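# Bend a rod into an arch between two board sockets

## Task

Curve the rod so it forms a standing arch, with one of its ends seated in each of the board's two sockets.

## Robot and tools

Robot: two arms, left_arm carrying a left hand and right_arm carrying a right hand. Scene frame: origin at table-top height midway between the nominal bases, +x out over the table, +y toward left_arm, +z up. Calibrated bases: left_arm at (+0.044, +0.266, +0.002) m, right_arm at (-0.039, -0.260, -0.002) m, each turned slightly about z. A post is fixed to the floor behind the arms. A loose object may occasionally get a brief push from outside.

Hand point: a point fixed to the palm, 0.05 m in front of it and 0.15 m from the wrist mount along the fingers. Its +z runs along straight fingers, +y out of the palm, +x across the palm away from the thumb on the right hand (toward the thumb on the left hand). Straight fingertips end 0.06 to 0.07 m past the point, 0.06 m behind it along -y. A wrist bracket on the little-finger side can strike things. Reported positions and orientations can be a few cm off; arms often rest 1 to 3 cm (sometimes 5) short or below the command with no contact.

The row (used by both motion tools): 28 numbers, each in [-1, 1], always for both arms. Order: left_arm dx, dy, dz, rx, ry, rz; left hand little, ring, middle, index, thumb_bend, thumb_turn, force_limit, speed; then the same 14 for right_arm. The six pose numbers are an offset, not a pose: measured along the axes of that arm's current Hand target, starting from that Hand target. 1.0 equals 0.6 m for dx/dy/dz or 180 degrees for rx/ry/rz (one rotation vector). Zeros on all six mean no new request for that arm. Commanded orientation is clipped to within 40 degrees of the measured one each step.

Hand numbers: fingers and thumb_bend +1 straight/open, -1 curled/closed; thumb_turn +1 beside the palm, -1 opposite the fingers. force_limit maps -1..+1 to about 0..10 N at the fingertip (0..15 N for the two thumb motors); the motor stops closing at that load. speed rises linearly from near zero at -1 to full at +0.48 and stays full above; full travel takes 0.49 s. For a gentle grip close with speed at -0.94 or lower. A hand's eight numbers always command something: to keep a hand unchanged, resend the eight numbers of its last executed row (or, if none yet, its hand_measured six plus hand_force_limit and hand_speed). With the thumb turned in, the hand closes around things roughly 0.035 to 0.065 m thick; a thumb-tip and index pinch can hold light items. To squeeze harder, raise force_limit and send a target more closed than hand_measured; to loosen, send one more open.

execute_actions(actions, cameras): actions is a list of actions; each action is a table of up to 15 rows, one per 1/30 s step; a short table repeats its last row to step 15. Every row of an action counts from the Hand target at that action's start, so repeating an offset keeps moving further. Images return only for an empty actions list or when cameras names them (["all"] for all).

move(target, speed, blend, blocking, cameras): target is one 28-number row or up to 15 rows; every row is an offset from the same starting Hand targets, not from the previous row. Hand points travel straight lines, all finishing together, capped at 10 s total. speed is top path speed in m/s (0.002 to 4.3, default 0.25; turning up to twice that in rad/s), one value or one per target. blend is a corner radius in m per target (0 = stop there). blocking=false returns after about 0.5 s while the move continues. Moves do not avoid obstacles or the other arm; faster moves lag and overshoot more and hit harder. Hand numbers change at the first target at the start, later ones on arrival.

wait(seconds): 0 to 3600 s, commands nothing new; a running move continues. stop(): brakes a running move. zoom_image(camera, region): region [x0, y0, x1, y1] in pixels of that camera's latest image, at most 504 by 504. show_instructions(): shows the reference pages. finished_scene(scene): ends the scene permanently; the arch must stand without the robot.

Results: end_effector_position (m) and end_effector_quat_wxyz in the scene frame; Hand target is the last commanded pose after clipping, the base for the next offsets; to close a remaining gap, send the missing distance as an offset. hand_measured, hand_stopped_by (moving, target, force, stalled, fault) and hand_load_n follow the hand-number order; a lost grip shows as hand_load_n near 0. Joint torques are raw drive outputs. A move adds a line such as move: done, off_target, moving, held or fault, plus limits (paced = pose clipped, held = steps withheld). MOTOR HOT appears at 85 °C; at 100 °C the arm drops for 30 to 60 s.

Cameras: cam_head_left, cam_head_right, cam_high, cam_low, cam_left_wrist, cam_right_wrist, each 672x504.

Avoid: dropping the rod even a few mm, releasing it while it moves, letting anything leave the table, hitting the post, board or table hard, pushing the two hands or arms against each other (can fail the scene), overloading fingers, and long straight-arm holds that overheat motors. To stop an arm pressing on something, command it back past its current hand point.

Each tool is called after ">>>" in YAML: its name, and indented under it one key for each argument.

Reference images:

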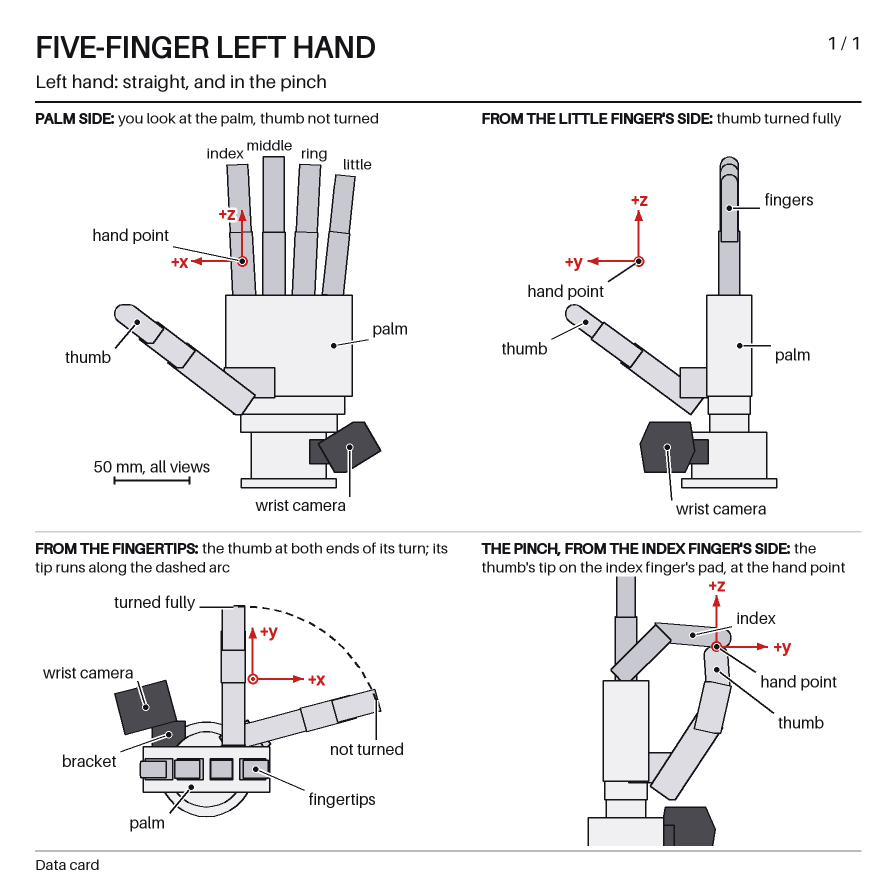

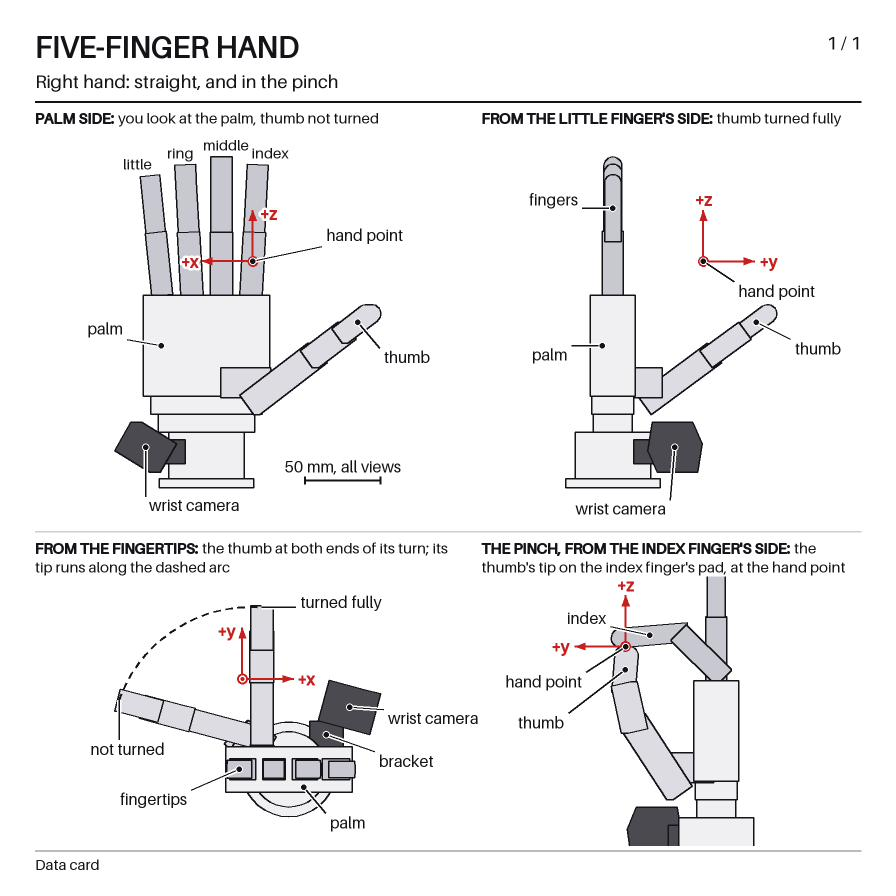

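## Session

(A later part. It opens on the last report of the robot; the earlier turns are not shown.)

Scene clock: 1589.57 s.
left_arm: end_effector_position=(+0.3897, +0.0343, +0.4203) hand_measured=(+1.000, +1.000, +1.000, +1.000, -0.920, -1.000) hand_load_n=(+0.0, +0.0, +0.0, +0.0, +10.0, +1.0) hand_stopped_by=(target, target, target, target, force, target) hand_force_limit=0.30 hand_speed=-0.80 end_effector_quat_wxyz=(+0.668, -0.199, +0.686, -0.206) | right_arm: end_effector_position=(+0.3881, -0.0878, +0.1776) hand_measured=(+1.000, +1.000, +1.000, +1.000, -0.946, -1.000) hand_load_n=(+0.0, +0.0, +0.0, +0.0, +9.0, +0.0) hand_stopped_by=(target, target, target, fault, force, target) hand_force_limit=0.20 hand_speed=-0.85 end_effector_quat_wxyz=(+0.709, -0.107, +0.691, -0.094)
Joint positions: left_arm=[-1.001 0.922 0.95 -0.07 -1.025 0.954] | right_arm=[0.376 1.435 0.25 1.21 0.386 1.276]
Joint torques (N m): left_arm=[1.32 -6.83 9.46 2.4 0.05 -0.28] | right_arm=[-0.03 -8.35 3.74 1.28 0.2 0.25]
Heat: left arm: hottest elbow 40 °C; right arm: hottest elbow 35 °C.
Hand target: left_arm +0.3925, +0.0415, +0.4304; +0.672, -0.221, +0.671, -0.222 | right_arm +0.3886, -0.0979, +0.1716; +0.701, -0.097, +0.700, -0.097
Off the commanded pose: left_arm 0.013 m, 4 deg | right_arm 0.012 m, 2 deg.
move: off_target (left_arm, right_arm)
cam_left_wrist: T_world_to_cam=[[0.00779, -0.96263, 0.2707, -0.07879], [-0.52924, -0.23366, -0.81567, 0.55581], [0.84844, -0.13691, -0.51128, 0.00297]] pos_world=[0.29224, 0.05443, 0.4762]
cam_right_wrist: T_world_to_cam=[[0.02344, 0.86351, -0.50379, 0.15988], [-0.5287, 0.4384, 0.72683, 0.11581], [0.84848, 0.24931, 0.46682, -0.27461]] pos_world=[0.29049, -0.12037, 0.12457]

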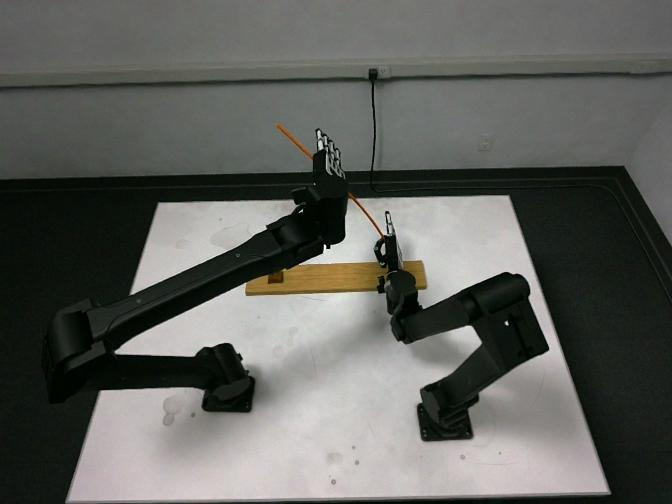

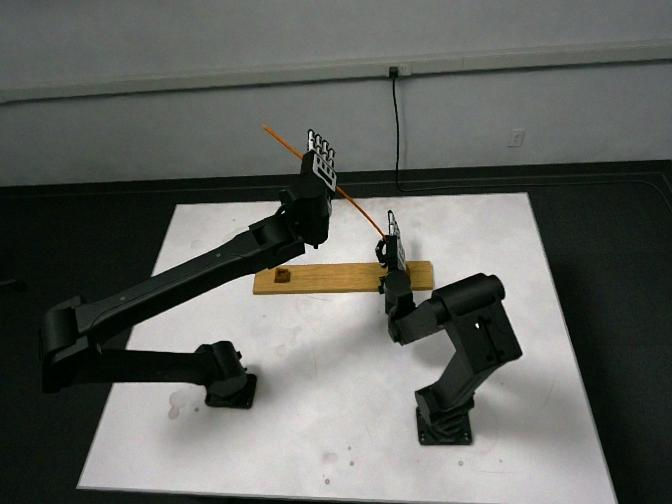

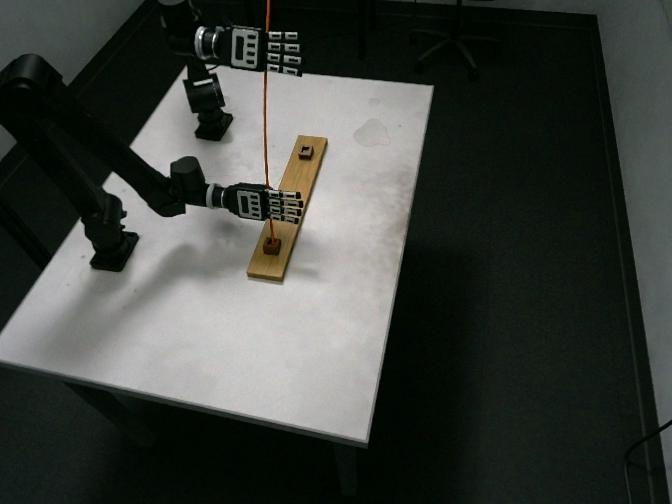

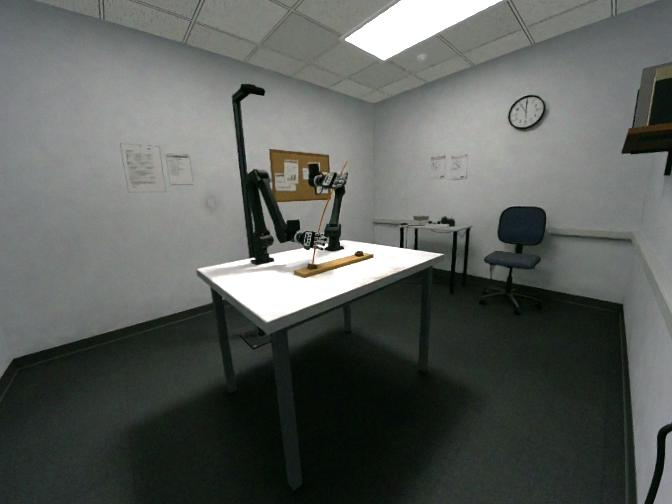

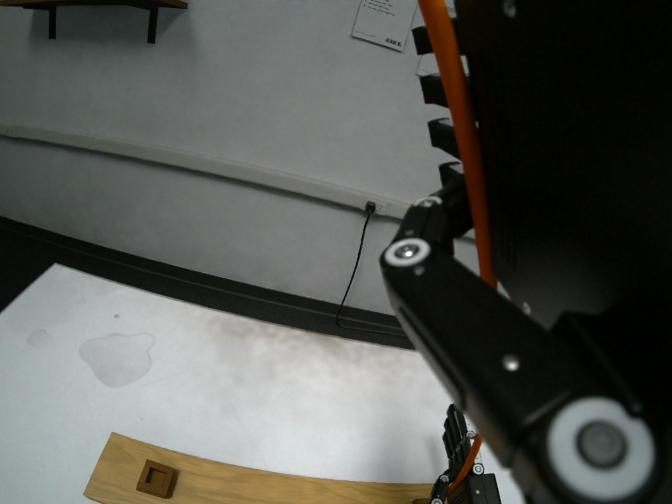

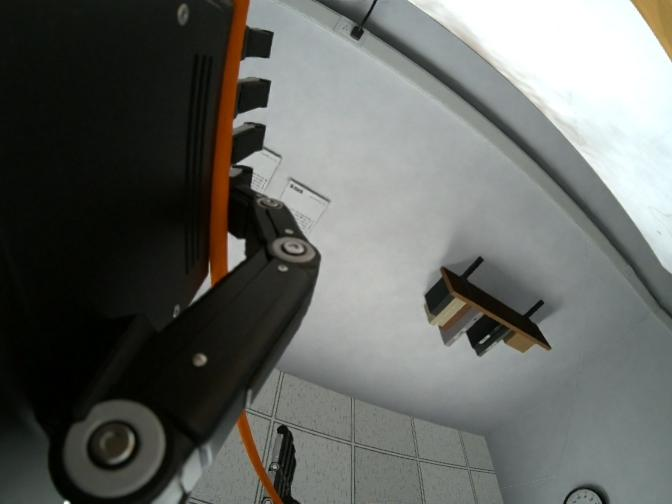

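>>> move:
  target:
    - [0.0362,0.0533,0,0,0,-0.0806,1,1,1,1,-1.0,-1,0.3,-0.8,0.002,-0.0254,0,0,0,0.011,1,1,1,1,-1.0,-1,0.2,-0.85]
  speed: 0.04
  cameras: ["cam_left_wrist", "cam_right_wrist", "cam_high", "cam_head_left"]

Scene clock: 1602.10 s.
left_arm: end_effector_position=(+0.3890, +0.0488, +0.3851) hand_measured=(+1.000, +1.000, +1.000, +1.000, -0.920, -1.000) hand_load_n=(+0.0, +0.0, +0.0, +0.0, +10.0, +0.5) hand_stopped_by=(target, target, target, target, force, target) hand_force_limit=0.30 hand_speed=-0.80 end_effector_quat_wxyz=(+0.637, -0.285, +0.654, -0.292) | right_arm: end_effector_position=(+0.3864, -0.1007, +0.1774) hand_measured=(+1.000, +1.000, +1.000, +1.000, -0.946, -1.000) hand_load_n=(+0.0, +0.0, +0.0, +0.0, +8.5, +0.0) hand_stopped_by=(target, target, target, fault, force, target) hand_force_limit=0.20 hand_speed=-0.85 end_effector_quat_wxyz=(+0.708, -0.102, +0.694, -0.081)
Joint positions: left_arm=[-0.946 0.842 0.831 -0.023 -0.967 0.702] | right_arm=[0.326 1.419 0.233 1.202 0.326 1.307]
Joint torques (N m): left_arm=[1.61 -5.42 9.59 2.19 -0.08 -0.23] | right_arm=[-0.21 -8.06 4 1.52 0.47 0.28]
Heat: left arm: hottest elbow 40 °C; right arm: hottest elbow 34 °C.
Hand target: left_arm +0.3926, +0.0544, +0.3938; +0.639, -0.304, +0.638, -0.304 | right_arm +0.3886, -0.1129, +0.1746; +0.702, -0.085, +0.702, -0.084
Off the commanded pose: left_arm 0.011 m, 3 deg | right_arm 0.013 m, 2 deg.
move: off_target (left_arm, right_arm)
cam_left_wrist: T_world_to_cam=[[0.01069, -0.86015, 0.50992, -0.15355], [-0.52956, -0.43744, -0.72678, 0.50593], [0.84821, -0.26227, -0.46018, -0.02603]] pos_world=[0.29164, 0.08241, 0.43402]
cam_right_wrist: T_world_to_cam=[[0.01081, 0.8767, -0.48091, 0.17307], [-0.5266, 0.41383, 0.74259, 0.11467], [0.85005, 0.24522, 0.46614, -0.27074]] pos_world=[0.28866, -0.1328, 0.12428]
Images, in order (width x height): cam_head_left 672x504, cam_high 672x504, cam_left_wrist 672x504, cam_right_wrist 672x504.

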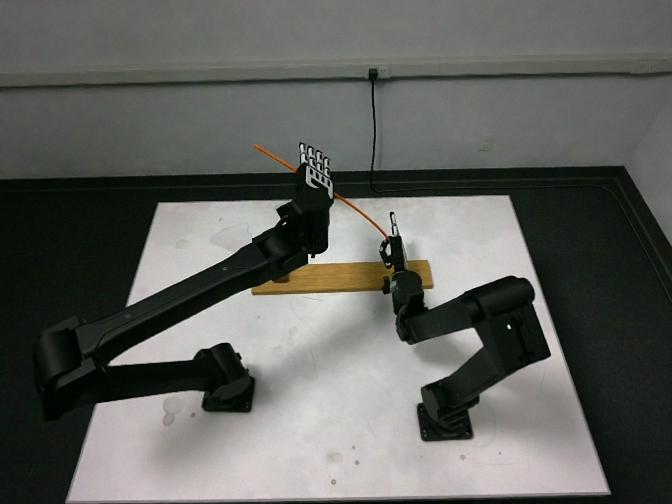

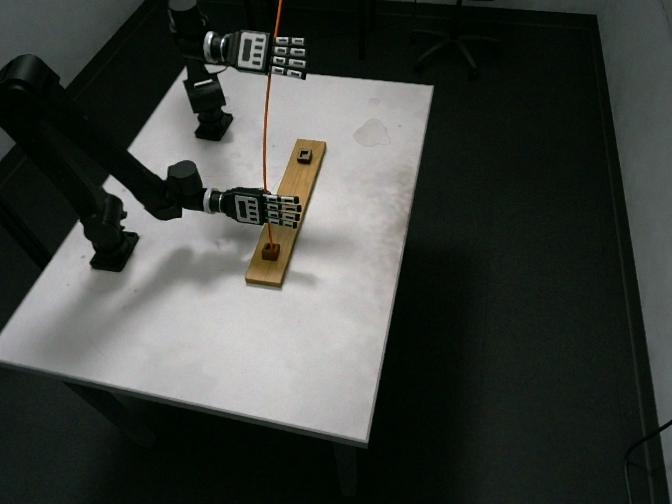

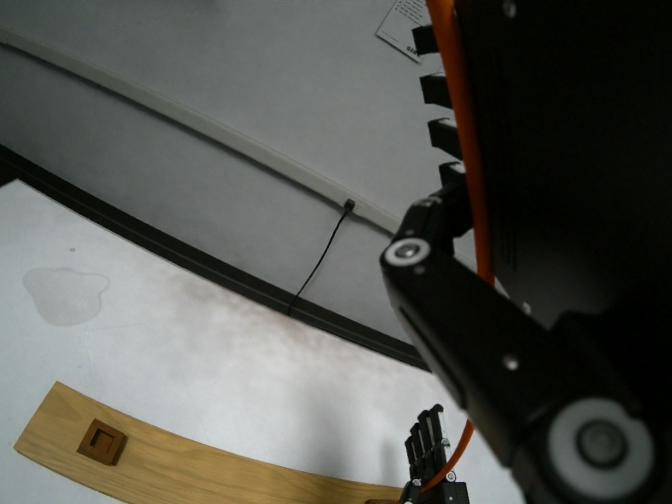

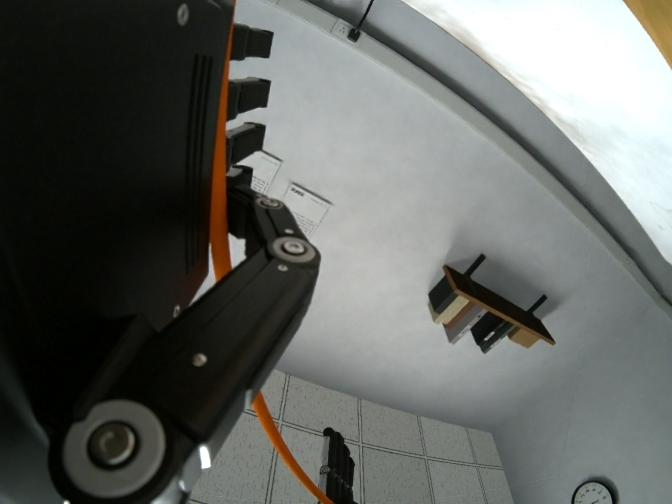

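>>> zoom_image:
  camera: "cam_high"
  region: [285, 130, 330, 175]

>>> zoom_image:
  camera: "cam_high"
  region: [220, 200, 320, 290]

>>> zoom_image:
  camera: "cam_head_left"
  region: [380, 240, 440, 300]

Scaled by 11.200.

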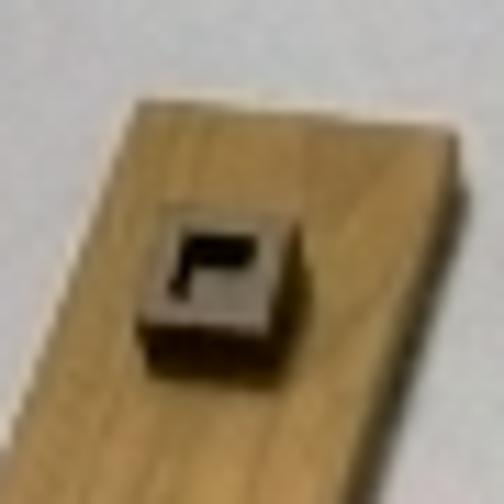

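Scaled by 5.040.

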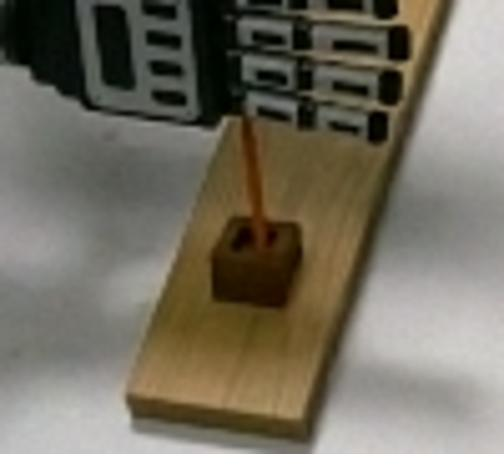

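Scaled by 8.400.

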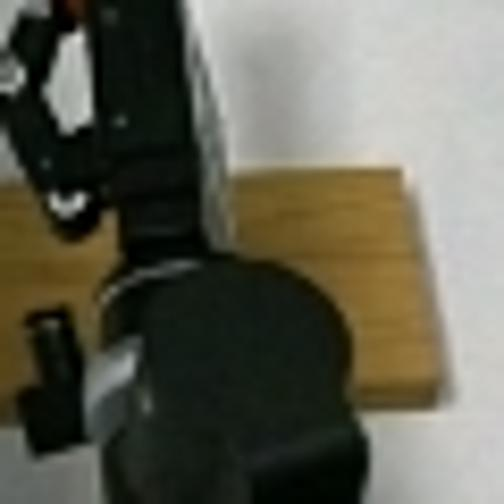

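>>> move:
  target:
    - [0,0,0,0,0,-0.044,1,1,1,1,-1.0,-1,0.3,-0.8,0,0,0,0,0,0,1,1,1,1,-1.0,-1,0.2,-0.85]
  speed: 0.04
  cameras: ["cam_left_wrist"]

Scene clock: 1636.67 s.
left_arm: end_effector_position=(+0.3901, +0.0439, +0.3818) hand_measured=(+1.000, +1.000, +1.000, +1.000, -0.920, -1.000) hand_load_n=(+0.0, +0.0, -0.5, +0.0, +9.5, +0.0) hand_stopped_by=(target, target, target, target, force, target) hand_force_limit=0.30 hand_speed=-0.80 end_effector_quat_wxyz=(+0.614, -0.328, +0.634, -0.337) | right_arm: end_effector_position=(+0.3864, -0.1008, +0.1774) hand_measured=(+1.000, +1.000, +1.000, +1.000, -0.946, -1.000) hand_load_n=(+0.0, +0.0, +0.0, +0.0, +8.5, +0.0) hand_stopped_by=(target, target, target, fault, force, target) hand_force_limit=0.20 hand_speed=-0.85 end_effector_quat_wxyz=(+0.708, -0.101, +0.694, -0.081)
Joint positions: left_arm=[-0.931 0.83 0.821 -0.023 -0.947 0.565] | right_arm=[0.325 1.419 0.233 1.202 0.326 1.307]
Joint torques (N m): left_arm=[1.9 -5.89 9.68 1.76 -0.12 -0.29] | right_arm=[-0.26 -8.06 4.03 1.51 0.43 0.28]
Heat: left arm: hottest elbow 38 °C; right arm: hottest elbow 34 °C.
Hand target: left_arm +0.3925, +0.0544, +0.3937; +0.616, -0.347, +0.616, -0.348 | right_arm +0.3886, -0.1128, +0.1746; +0.702, -0.085, +0.702, -0.084
Off the commanded pose: left_arm 0.016 m, 3 deg | right_arm 0.013 m, 2 deg.
move: off_target (left_arm)
cam_left_wrist: T_world_to_cam=[[0.00988, -0.78154, 0.62378, -0.20275], [-0.53269, -0.53204, -0.65816, 0.48113], [0.84625, -0.32578, -0.42158, -0.04093]] pos_world=[0.29294, 0.08419, 0.42587]

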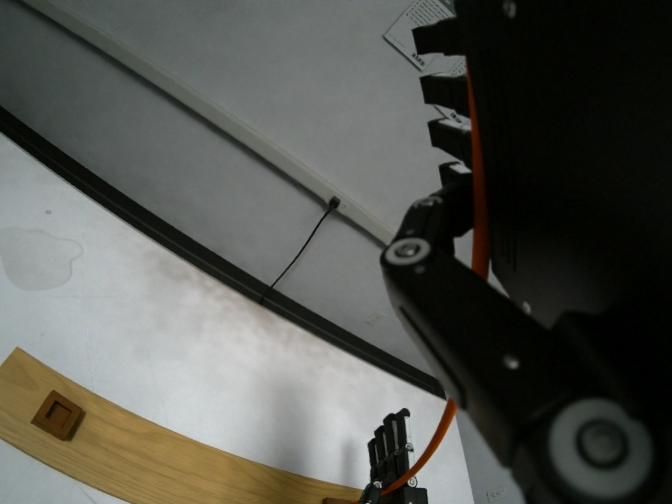

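>>> move:
  target:
    - [0.0415,0.0562,0,0,0,-0.0617,1,1,1,1,-1.0,-1,0.3,-0.8,0,-0.0206,0,0,0,0,1,1,1,1,-1.0,-1,0.2,-0.85]
  speed: 0.04
  cameras: ["cam_left_wrist", "cam_high", "cam_head_left"]

>>> zoom_image:
  camera: "cam_high"
  region: [200, 0, 350, 290]

Scene clock: 1655.03 s.
left_arm: end_effector_position=(+0.3895, +0.0469, +0.3501) hand_measured=(+1.000, +1.000, +1.000, +1.000, -0.920, -1.000) hand_load_n=(+0.0, +0.0, +0.0, +0.0, +9.0, +0.0) hand_stopped_by=(target, target, target, target, force, target) hand_force_limit=0.30 hand_speed=-0.80 end_effector_quat_wxyz=(+0.581, -0.394, +0.591, -0.397) | right_arm: end_effector_position=(+0.3873, -0.1140, +0.1772) hand_measured=(+1.000, +1.000, +1.000, +1.000, -0.946, -1.000) hand_load_n=(+0.0, +0.0, -0.5, +0.0, +8.5, +0.0) hand_stopped_by=(target, target, target, fault, force, target) hand_force_limit=0.20 hand_speed=-0.85 end_effector_quat_wxyz=(+0.705, -0.101, +0.697, -0.083)
Joint positions: left_arm=[-0.903 0.795 0.716 0.064 -0.932 0.371] | right_arm=[0.278 1.398 0.225 1.181 0.283 1.307]
Joint torques (N m): left_arm=[1.32 -4.25 8.66 2.19 0.16 -0.28] | right_arm=[-0.15 -8.41 4.19 1.57 0.3 0.28]
Heat: left arm: hottest elbow 39 °C; right arm: hottest elbow 34 °C.
Hand target: left_arm +0.3926, +0.0504, +0.3522; +0.579, -0.405, +0.579, -0.406 | right_arm +0.3887, -0.1250, +0.1776; +0.702, -0.085, +0.702, -0.084
Off the commanded pose: left_arm 0.005 m, 2 deg | right_arm 0.011 m, 2 deg.
move: off_target (right_arm)
cam_left_wrist: T_world_to_cam=[[0.01729, -0.63664, 0.77097, -0.24191], [-0.5203, -0.66419, -0.53679, 0.42047], [0.85381, -0.39185, -0.34273, -0.08023]] pos_world=[0.29146, 0.09382, 0.38471]
Images, in order (width x height): cam_head_left 672x504, cam_high 672x504, cam_left_wrist 672x504.

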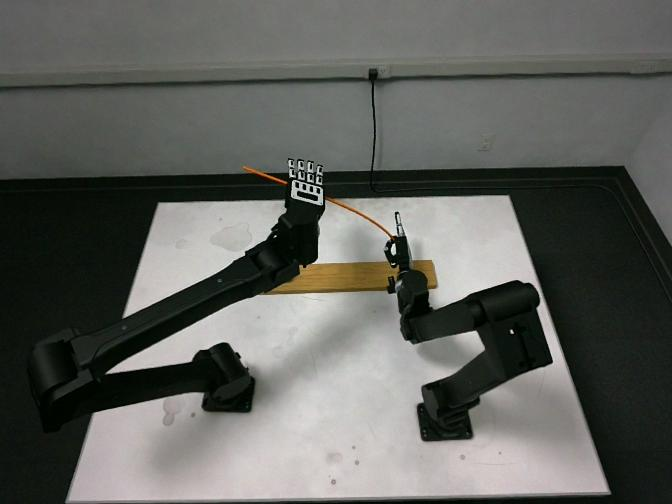

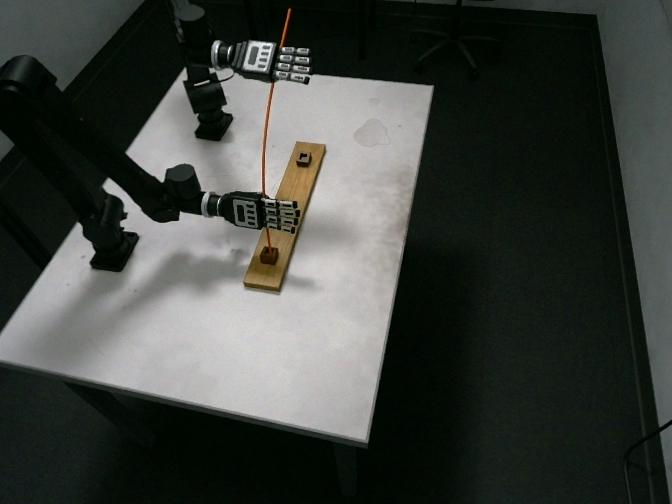

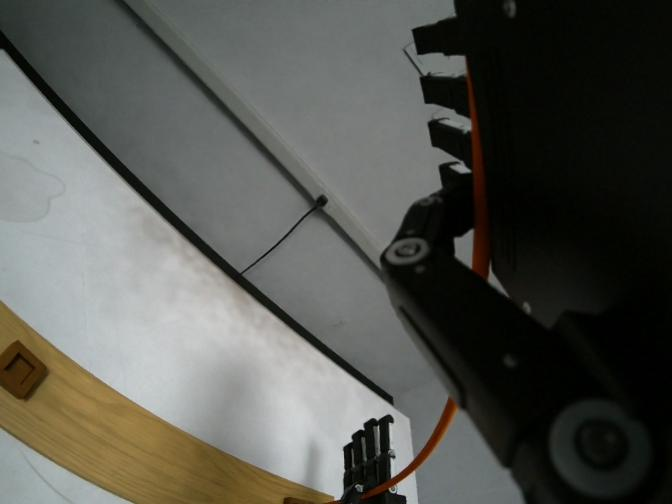

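Scaled by 1.738.

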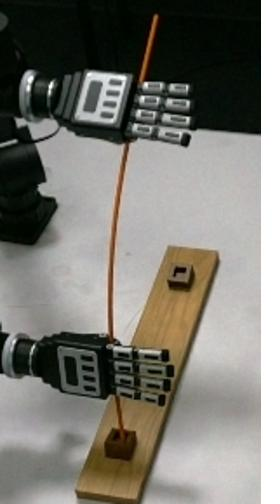

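>>> move:
  target:
    - [0.011,0.0703,0,0,0,-0.1278,1,1,1,1,-1.0,-1,0.3,-0.8,0,0.0258,0,0,0,-0.0139,1,1,1,1,-1.0,-1,0.2,-0.85]
  speed: 0.04
  cameras: ["cam_left_wrist", "cam_high", "cam_head_left"]

>>> zoom_image:
  camera: "cam_high"
  region: [200, 0, 350, 290]

Scene clock: 1699.93 s.
left_arm: end_effector_position=(+0.3901, +0.0578, +0.3040) hand_measured=(+1.000, +1.000, +1.000, +1.000, -0.920, -1.000) hand_load_n=(+0.0, +0.0, +0.0, +0.0, +9.0, -0.5) hand_stopped_by=(target, target, target, target, force, target) hand_force_limit=0.30 hand_speed=-0.80 end_effector_quat_wxyz=(+0.496, -0.501, +0.507, -0.496) | right_arm: end_effector_position=(+0.3874, -0.1131, +0.1738) hand_measured=(+1.000, +1.000, +1.000, +1.000, -0.946, -1.000) hand_load_n=(+0.0, +0.0, +0.0, +0.0, +8.5, +0.0) hand_stopped_by=(target, target, target, fault, force, target) hand_force_limit=0.20 hand_speed=-0.85 end_effector_quat_wxyz=(+0.701, -0.105, +0.697, -0.107)
Joint positions: left_arm=[-0.813 0.725 0.552 0.149 -0.847 -0.012] | right_arm=[0.302 1.399 0.225 1.179 0.336 1.268]
Joint torques (N m): left_arm=[1.14 -3.08 8.96 2.45 0.25 -0.52] | right_arm=[2.26 -7.06 5.01 1.73 0.35 0.23]
Heat: left arm: hottest elbow 38 °C; right arm: hottest elbow 35 °C.
Hand target: left_arm +0.3927, +0.0587, +0.3102; +0.487, -0.513, +0.486, -0.513 | right_arm +0.3887, -0.1099, +0.1738; +0.700, -0.101, +0.700, -0.100
Off the commanded pose: left_arm 0.007 m, 3 deg | right_arm 0.003 m, 1 deg.
move: off_target (left_arm)
cam_left_wrist: T_world_to_cam=[[0.03039, -0.30646, 0.9514, -0.27842], [-0.51676, -0.81958, -0.24749, 0.32294], [0.85559, -0.48413, -0.18327, -0.13606]] pos_world=[0.29175, 0.11348, 0.31988]
Images, in order (width x height): cam_head_left 672x504, cam_high 672x504, cam_left_wrist 672x504.

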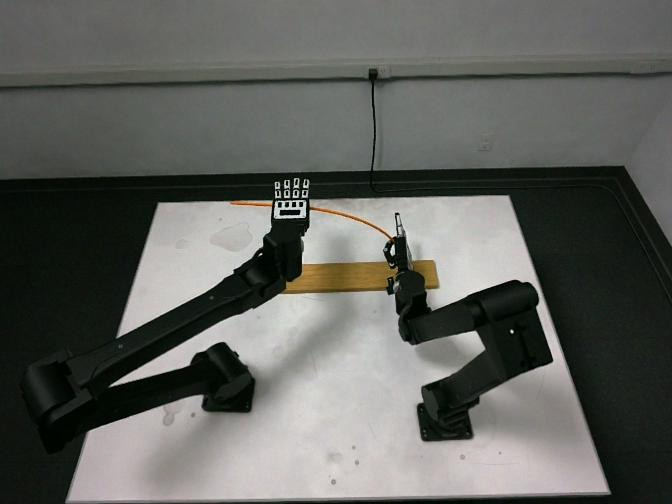

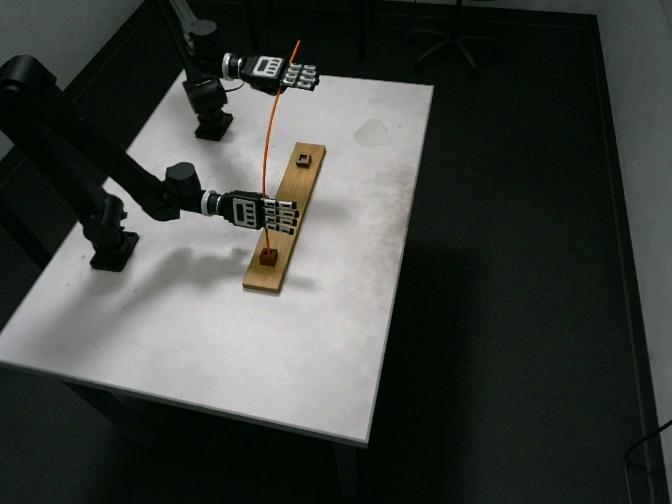

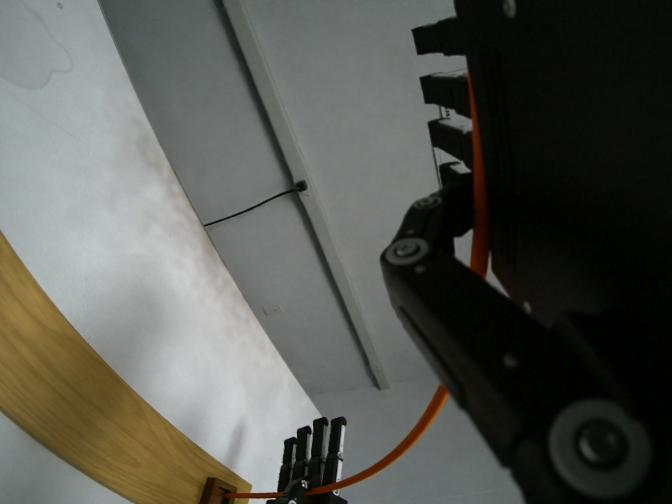

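Scaled by 1.738.

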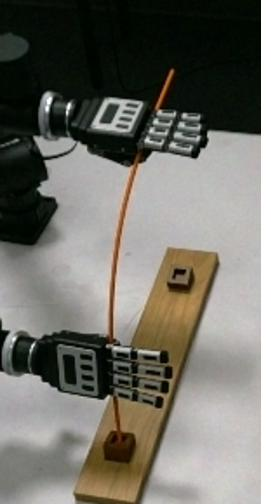

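>>> move:
  target:
    - [-0.0027,0.0837,0,0,0,-0.1356,1,1,1,1,-1.0,-1,0.3,-0.8,0.0042,0.013,0,0,0,-0.0156,1,1,1,1,-1.0,-1,0.2,-0.85]
  speed: 0.04
  cameras: ["cam_left_wrist", "cam_high", "cam_head_left", "cam_right_wrist"]

>>> zoom_image:
  camera: "cam_high"
  region: [200, 0, 350, 290]

Scene clock: 1713.03 s.
left_arm: end_effector_position=(+0.3897, +0.0611, +0.2542) hand_measured=(+1.000, +1.000, +1.000, +1.000, -0.920, -1.000) hand_load_n=(-0.5, +0.0, +0.0, +0.0, +9.5, +0.0) hand_stopped_by=(target, target, target, target, force, target) hand_force_limit=0.30 hand_speed=-0.80 end_effector_quat_wxyz=(-0.386, +0.595, -0.389, +0.587) | right_arm: end_effector_position=(+0.3859, -0.1080, +0.1684) hand_measured=(+1.000, +1.000, +1.000, +1.000, -0.946, -1.000) hand_load_n=(+0.0, +0.0, +0.0, +0.0, +8.5, +0.0) hand_stopped_by=(target, target, target, fault, force, target) hand_force_limit=0.20 hand_speed=-0.85 end_effector_quat_wxyz=(+0.696, -0.121, +0.696, -0.124)
Joint positions: left_arm=[-0.746 0.728 0.367 0.345 -0.79 -0.422] | right_arm=[0.324 1.404 0.225 1.179 0.361 1.222]
Joint torques (N m): left_arm=[0.85 -1.32 8.75 2.61 0.46 -0.69] | right_arm=[2.37 -6.53 5.31 2.03 0.31 0.21]
Heat: left arm: hottest elbow 38 °C; right arm: hottest elbow 35 °C.
Hand target: left_arm +0.3928, +0.0577, +0.2599; -0.367, +0.604, -0.367, +0.605 | right_arm +0.3886, -0.1031, +0.1693; +0.698, -0.118, +0.697, -0.117
Off the commanded pose: left_arm 0.007 m, 4 deg | right_arm 0.006 m, 1 deg.
move: off_target (left_arm)
cam_left_wrist: T_world_to_cam=[[0.02859, 0.10475, 0.99409, -0.26535], [-0.50381, -0.85743, 0.10483, 0.22076], [0.86334, -0.50383, 0.02826, -0.19884]] pos_world=[0.29048, 0.1169, 0.24626]
cam_right_wrist: T_world_to_cam=[[0.03455, 0.82894, -0.55827, 0.17386], [-0.50033, 0.4979, 0.70835, 0.12888], [0.86514, 0.25484, 0.43195, -0.26342]] pos_world=[0.28637, -0.14116, 0.11955]
Images, in order (width x height): cam_head_left 672x504, cam_high 672x504, cam_left_wrist 672x504, cam_right_wrist 672x504.

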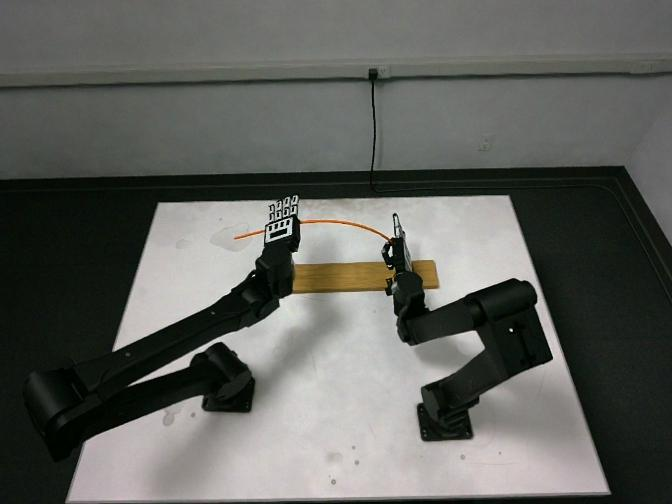

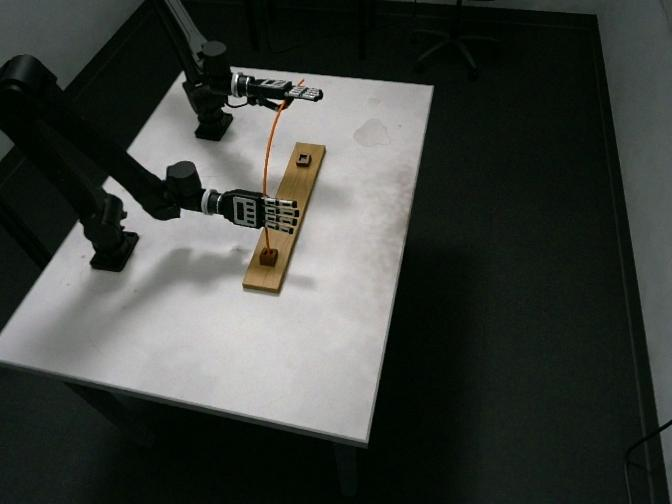

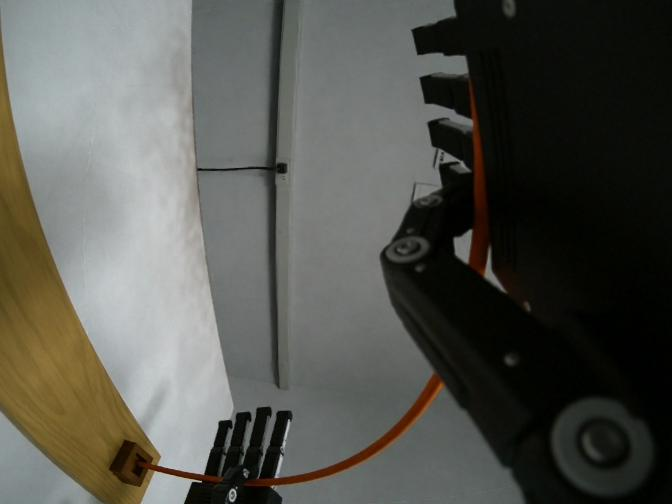

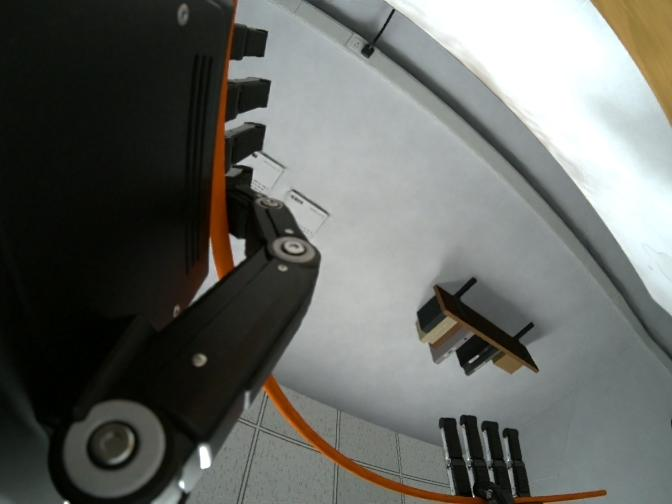

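Scaled by 1.738.

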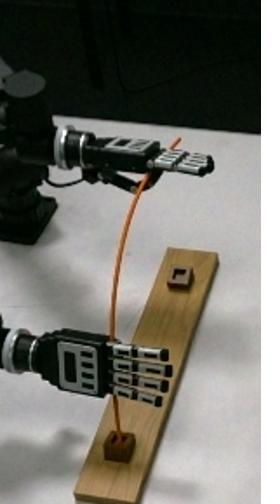

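>>> move:
  target:
    - [-0.0195,0.0798,0,0,0,-0.1306,1,1,1,1,-1.0,-1,0.3,-0.8,0.004,0.012,0,0,0,-0.0139,1,1,1,1,-1.0,-1,0.2,-0.85]
  speed: 0.04
  cameras: ["cam_left_wrist", "cam_high", "cam_head_left", "cam_right_wrist"]

>>> zoom_image:
  camera: "cam_high"
  region: [200, 40, 360, 300]

Scene clock: 1728.30 s.
left_arm: end_effector_position=(+0.3913, +0.0514, +0.2001) hand_measured=(+1.000, +1.000, +1.000, +1.000, -0.920, -1.000) hand_load_n=(+0.0, +0.0, +0.0, +0.0, +9.5, +0.0) hand_stopped_by=(target, target, target, target, force, target) hand_force_limit=0.30 hand_speed=-0.80 end_effector_quat_wxyz=(-0.265, +0.664, -0.263, +0.648) | right_arm: end_effector_position=(+0.3859, -0.1070, +0.1608) hand_measured=(+1.000, +1.000, +1.000, +1.000, -0.946, -1.000) hand_load_n=(+0.0, +0.0, +0.0, +0.0, +8.5, +0.0) hand_stopped_by=(target, target, target, fault, force, target) hand_force_limit=0.20 hand_speed=-0.85 end_effector_quat_wxyz=(+0.688, -0.138, +0.697, -0.149)
Joint positions: left_arm=[-0.738 0.95 0.221 0.7 -0.79 -0.827] | right_arm=[0.338 1.413 0.225 1.179 0.388 1.167]
Joint torques (N m): left_arm=[0.03 -2.32 7.68 2.7 0.46 -0.78] | right_arm=[2.96 -6.12 5.55 2.39 0.05 0.31]
Heat: left arm: hottest elbow 38 °C; right arm: hottest elbow 35 °C.
Hand target: left_arm +0.3928, +0.0460, +0.2119; -0.237, +0.666, -0.236, +0.667 | right_arm +0.3887, -0.0972, +0.1647; +0.695, -0.133, +0.694, -0.132
Off the commanded pose: left_arm 0.013 m, 5 deg | right_arm 0.011 m, 2 deg.
move: off_target (left_arm, right_arm)
cam_left_wrist: T_world_to_cam=[[0.03065, 0.47948, 0.87701, -0.20717], [-0.49039, -0.75735, 0.4312, 0.14327], [0.87096, -0.4433, 0.21193, -0.2465]] pos_world=[0.2913, 0.09857, 0.17215]
cam_right_wrist: T_world_to_cam=[[0.04023, 0.79447, -0.60596, 0.17064], [-0.48694, 0.54516, 0.68242, 0.1378], [0.87251, 0.26761, 0.40879, -0.25813]] pos_world=[0.28546, -0.14161, 0.11489]
Images, in order (width x height): cam_head_left 672x504, cam_high 672x504, cam_left_wrist 672x504, cam_right_wrist 672x504.

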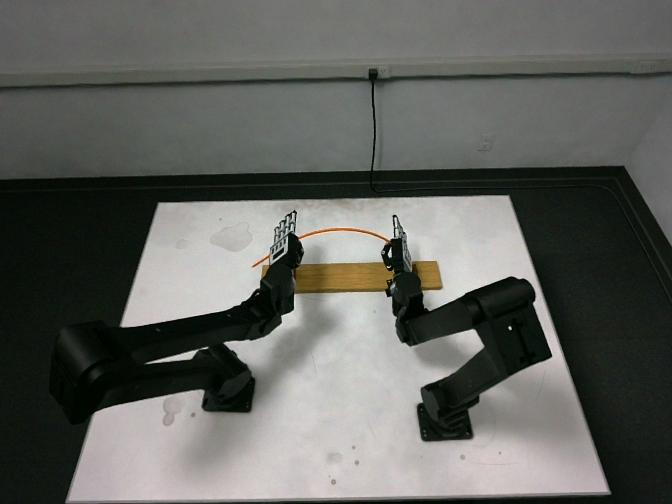

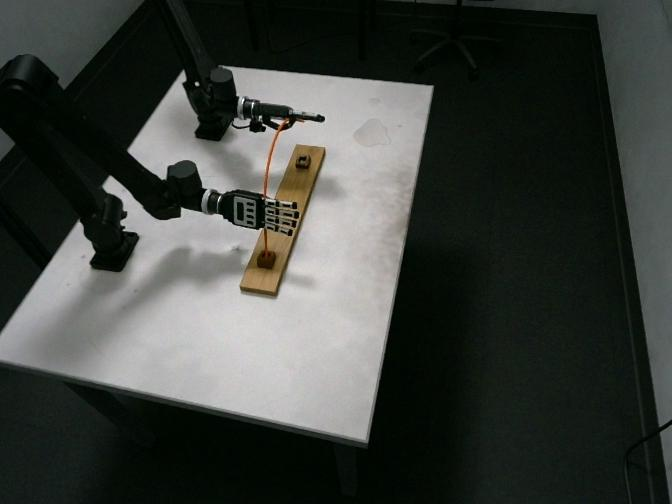

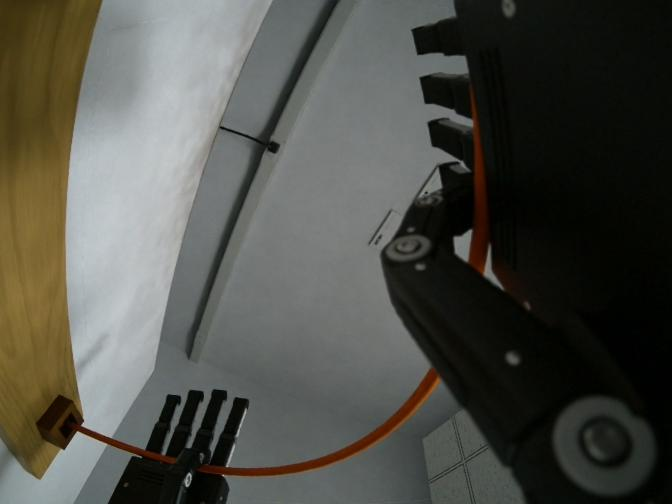

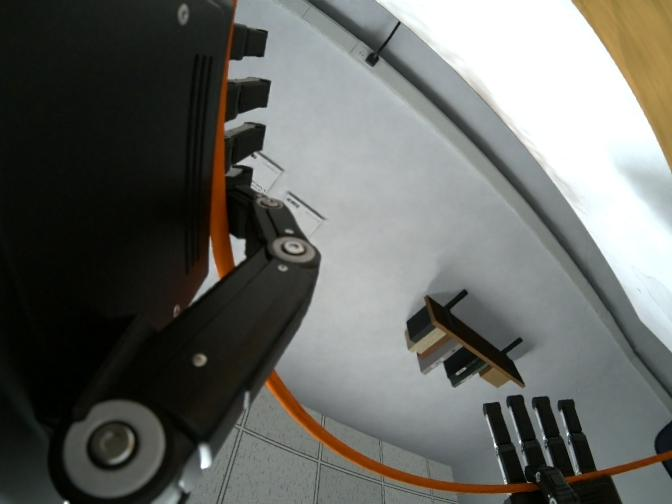

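Scaled by 1.938.

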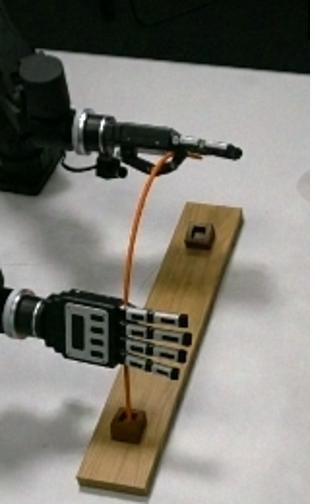

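>>> zoom_image:
  camera: "cam_head_left"
  region: [235, 205, 315, 300]

>>> zoom_image:
  camera: "cam_high"
  region: [260, 100, 340, 180]

Scaled by 5.305.

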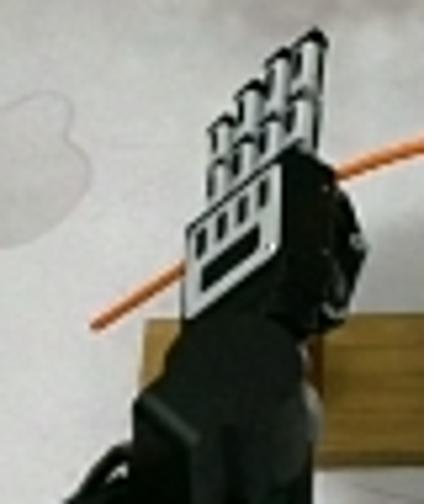

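Scaled by 6.300.

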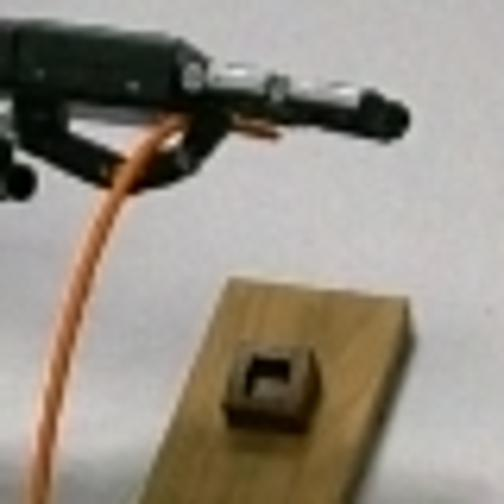

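>>> zoom_image:
  camera: "cam_left_wrist"
  region: [390, 0, 560, 300]

Scaled by 1.680 from the camera's image (finer frame: 960x720).

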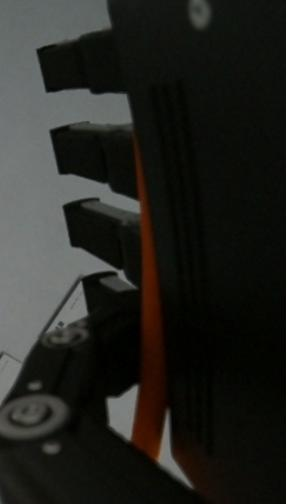

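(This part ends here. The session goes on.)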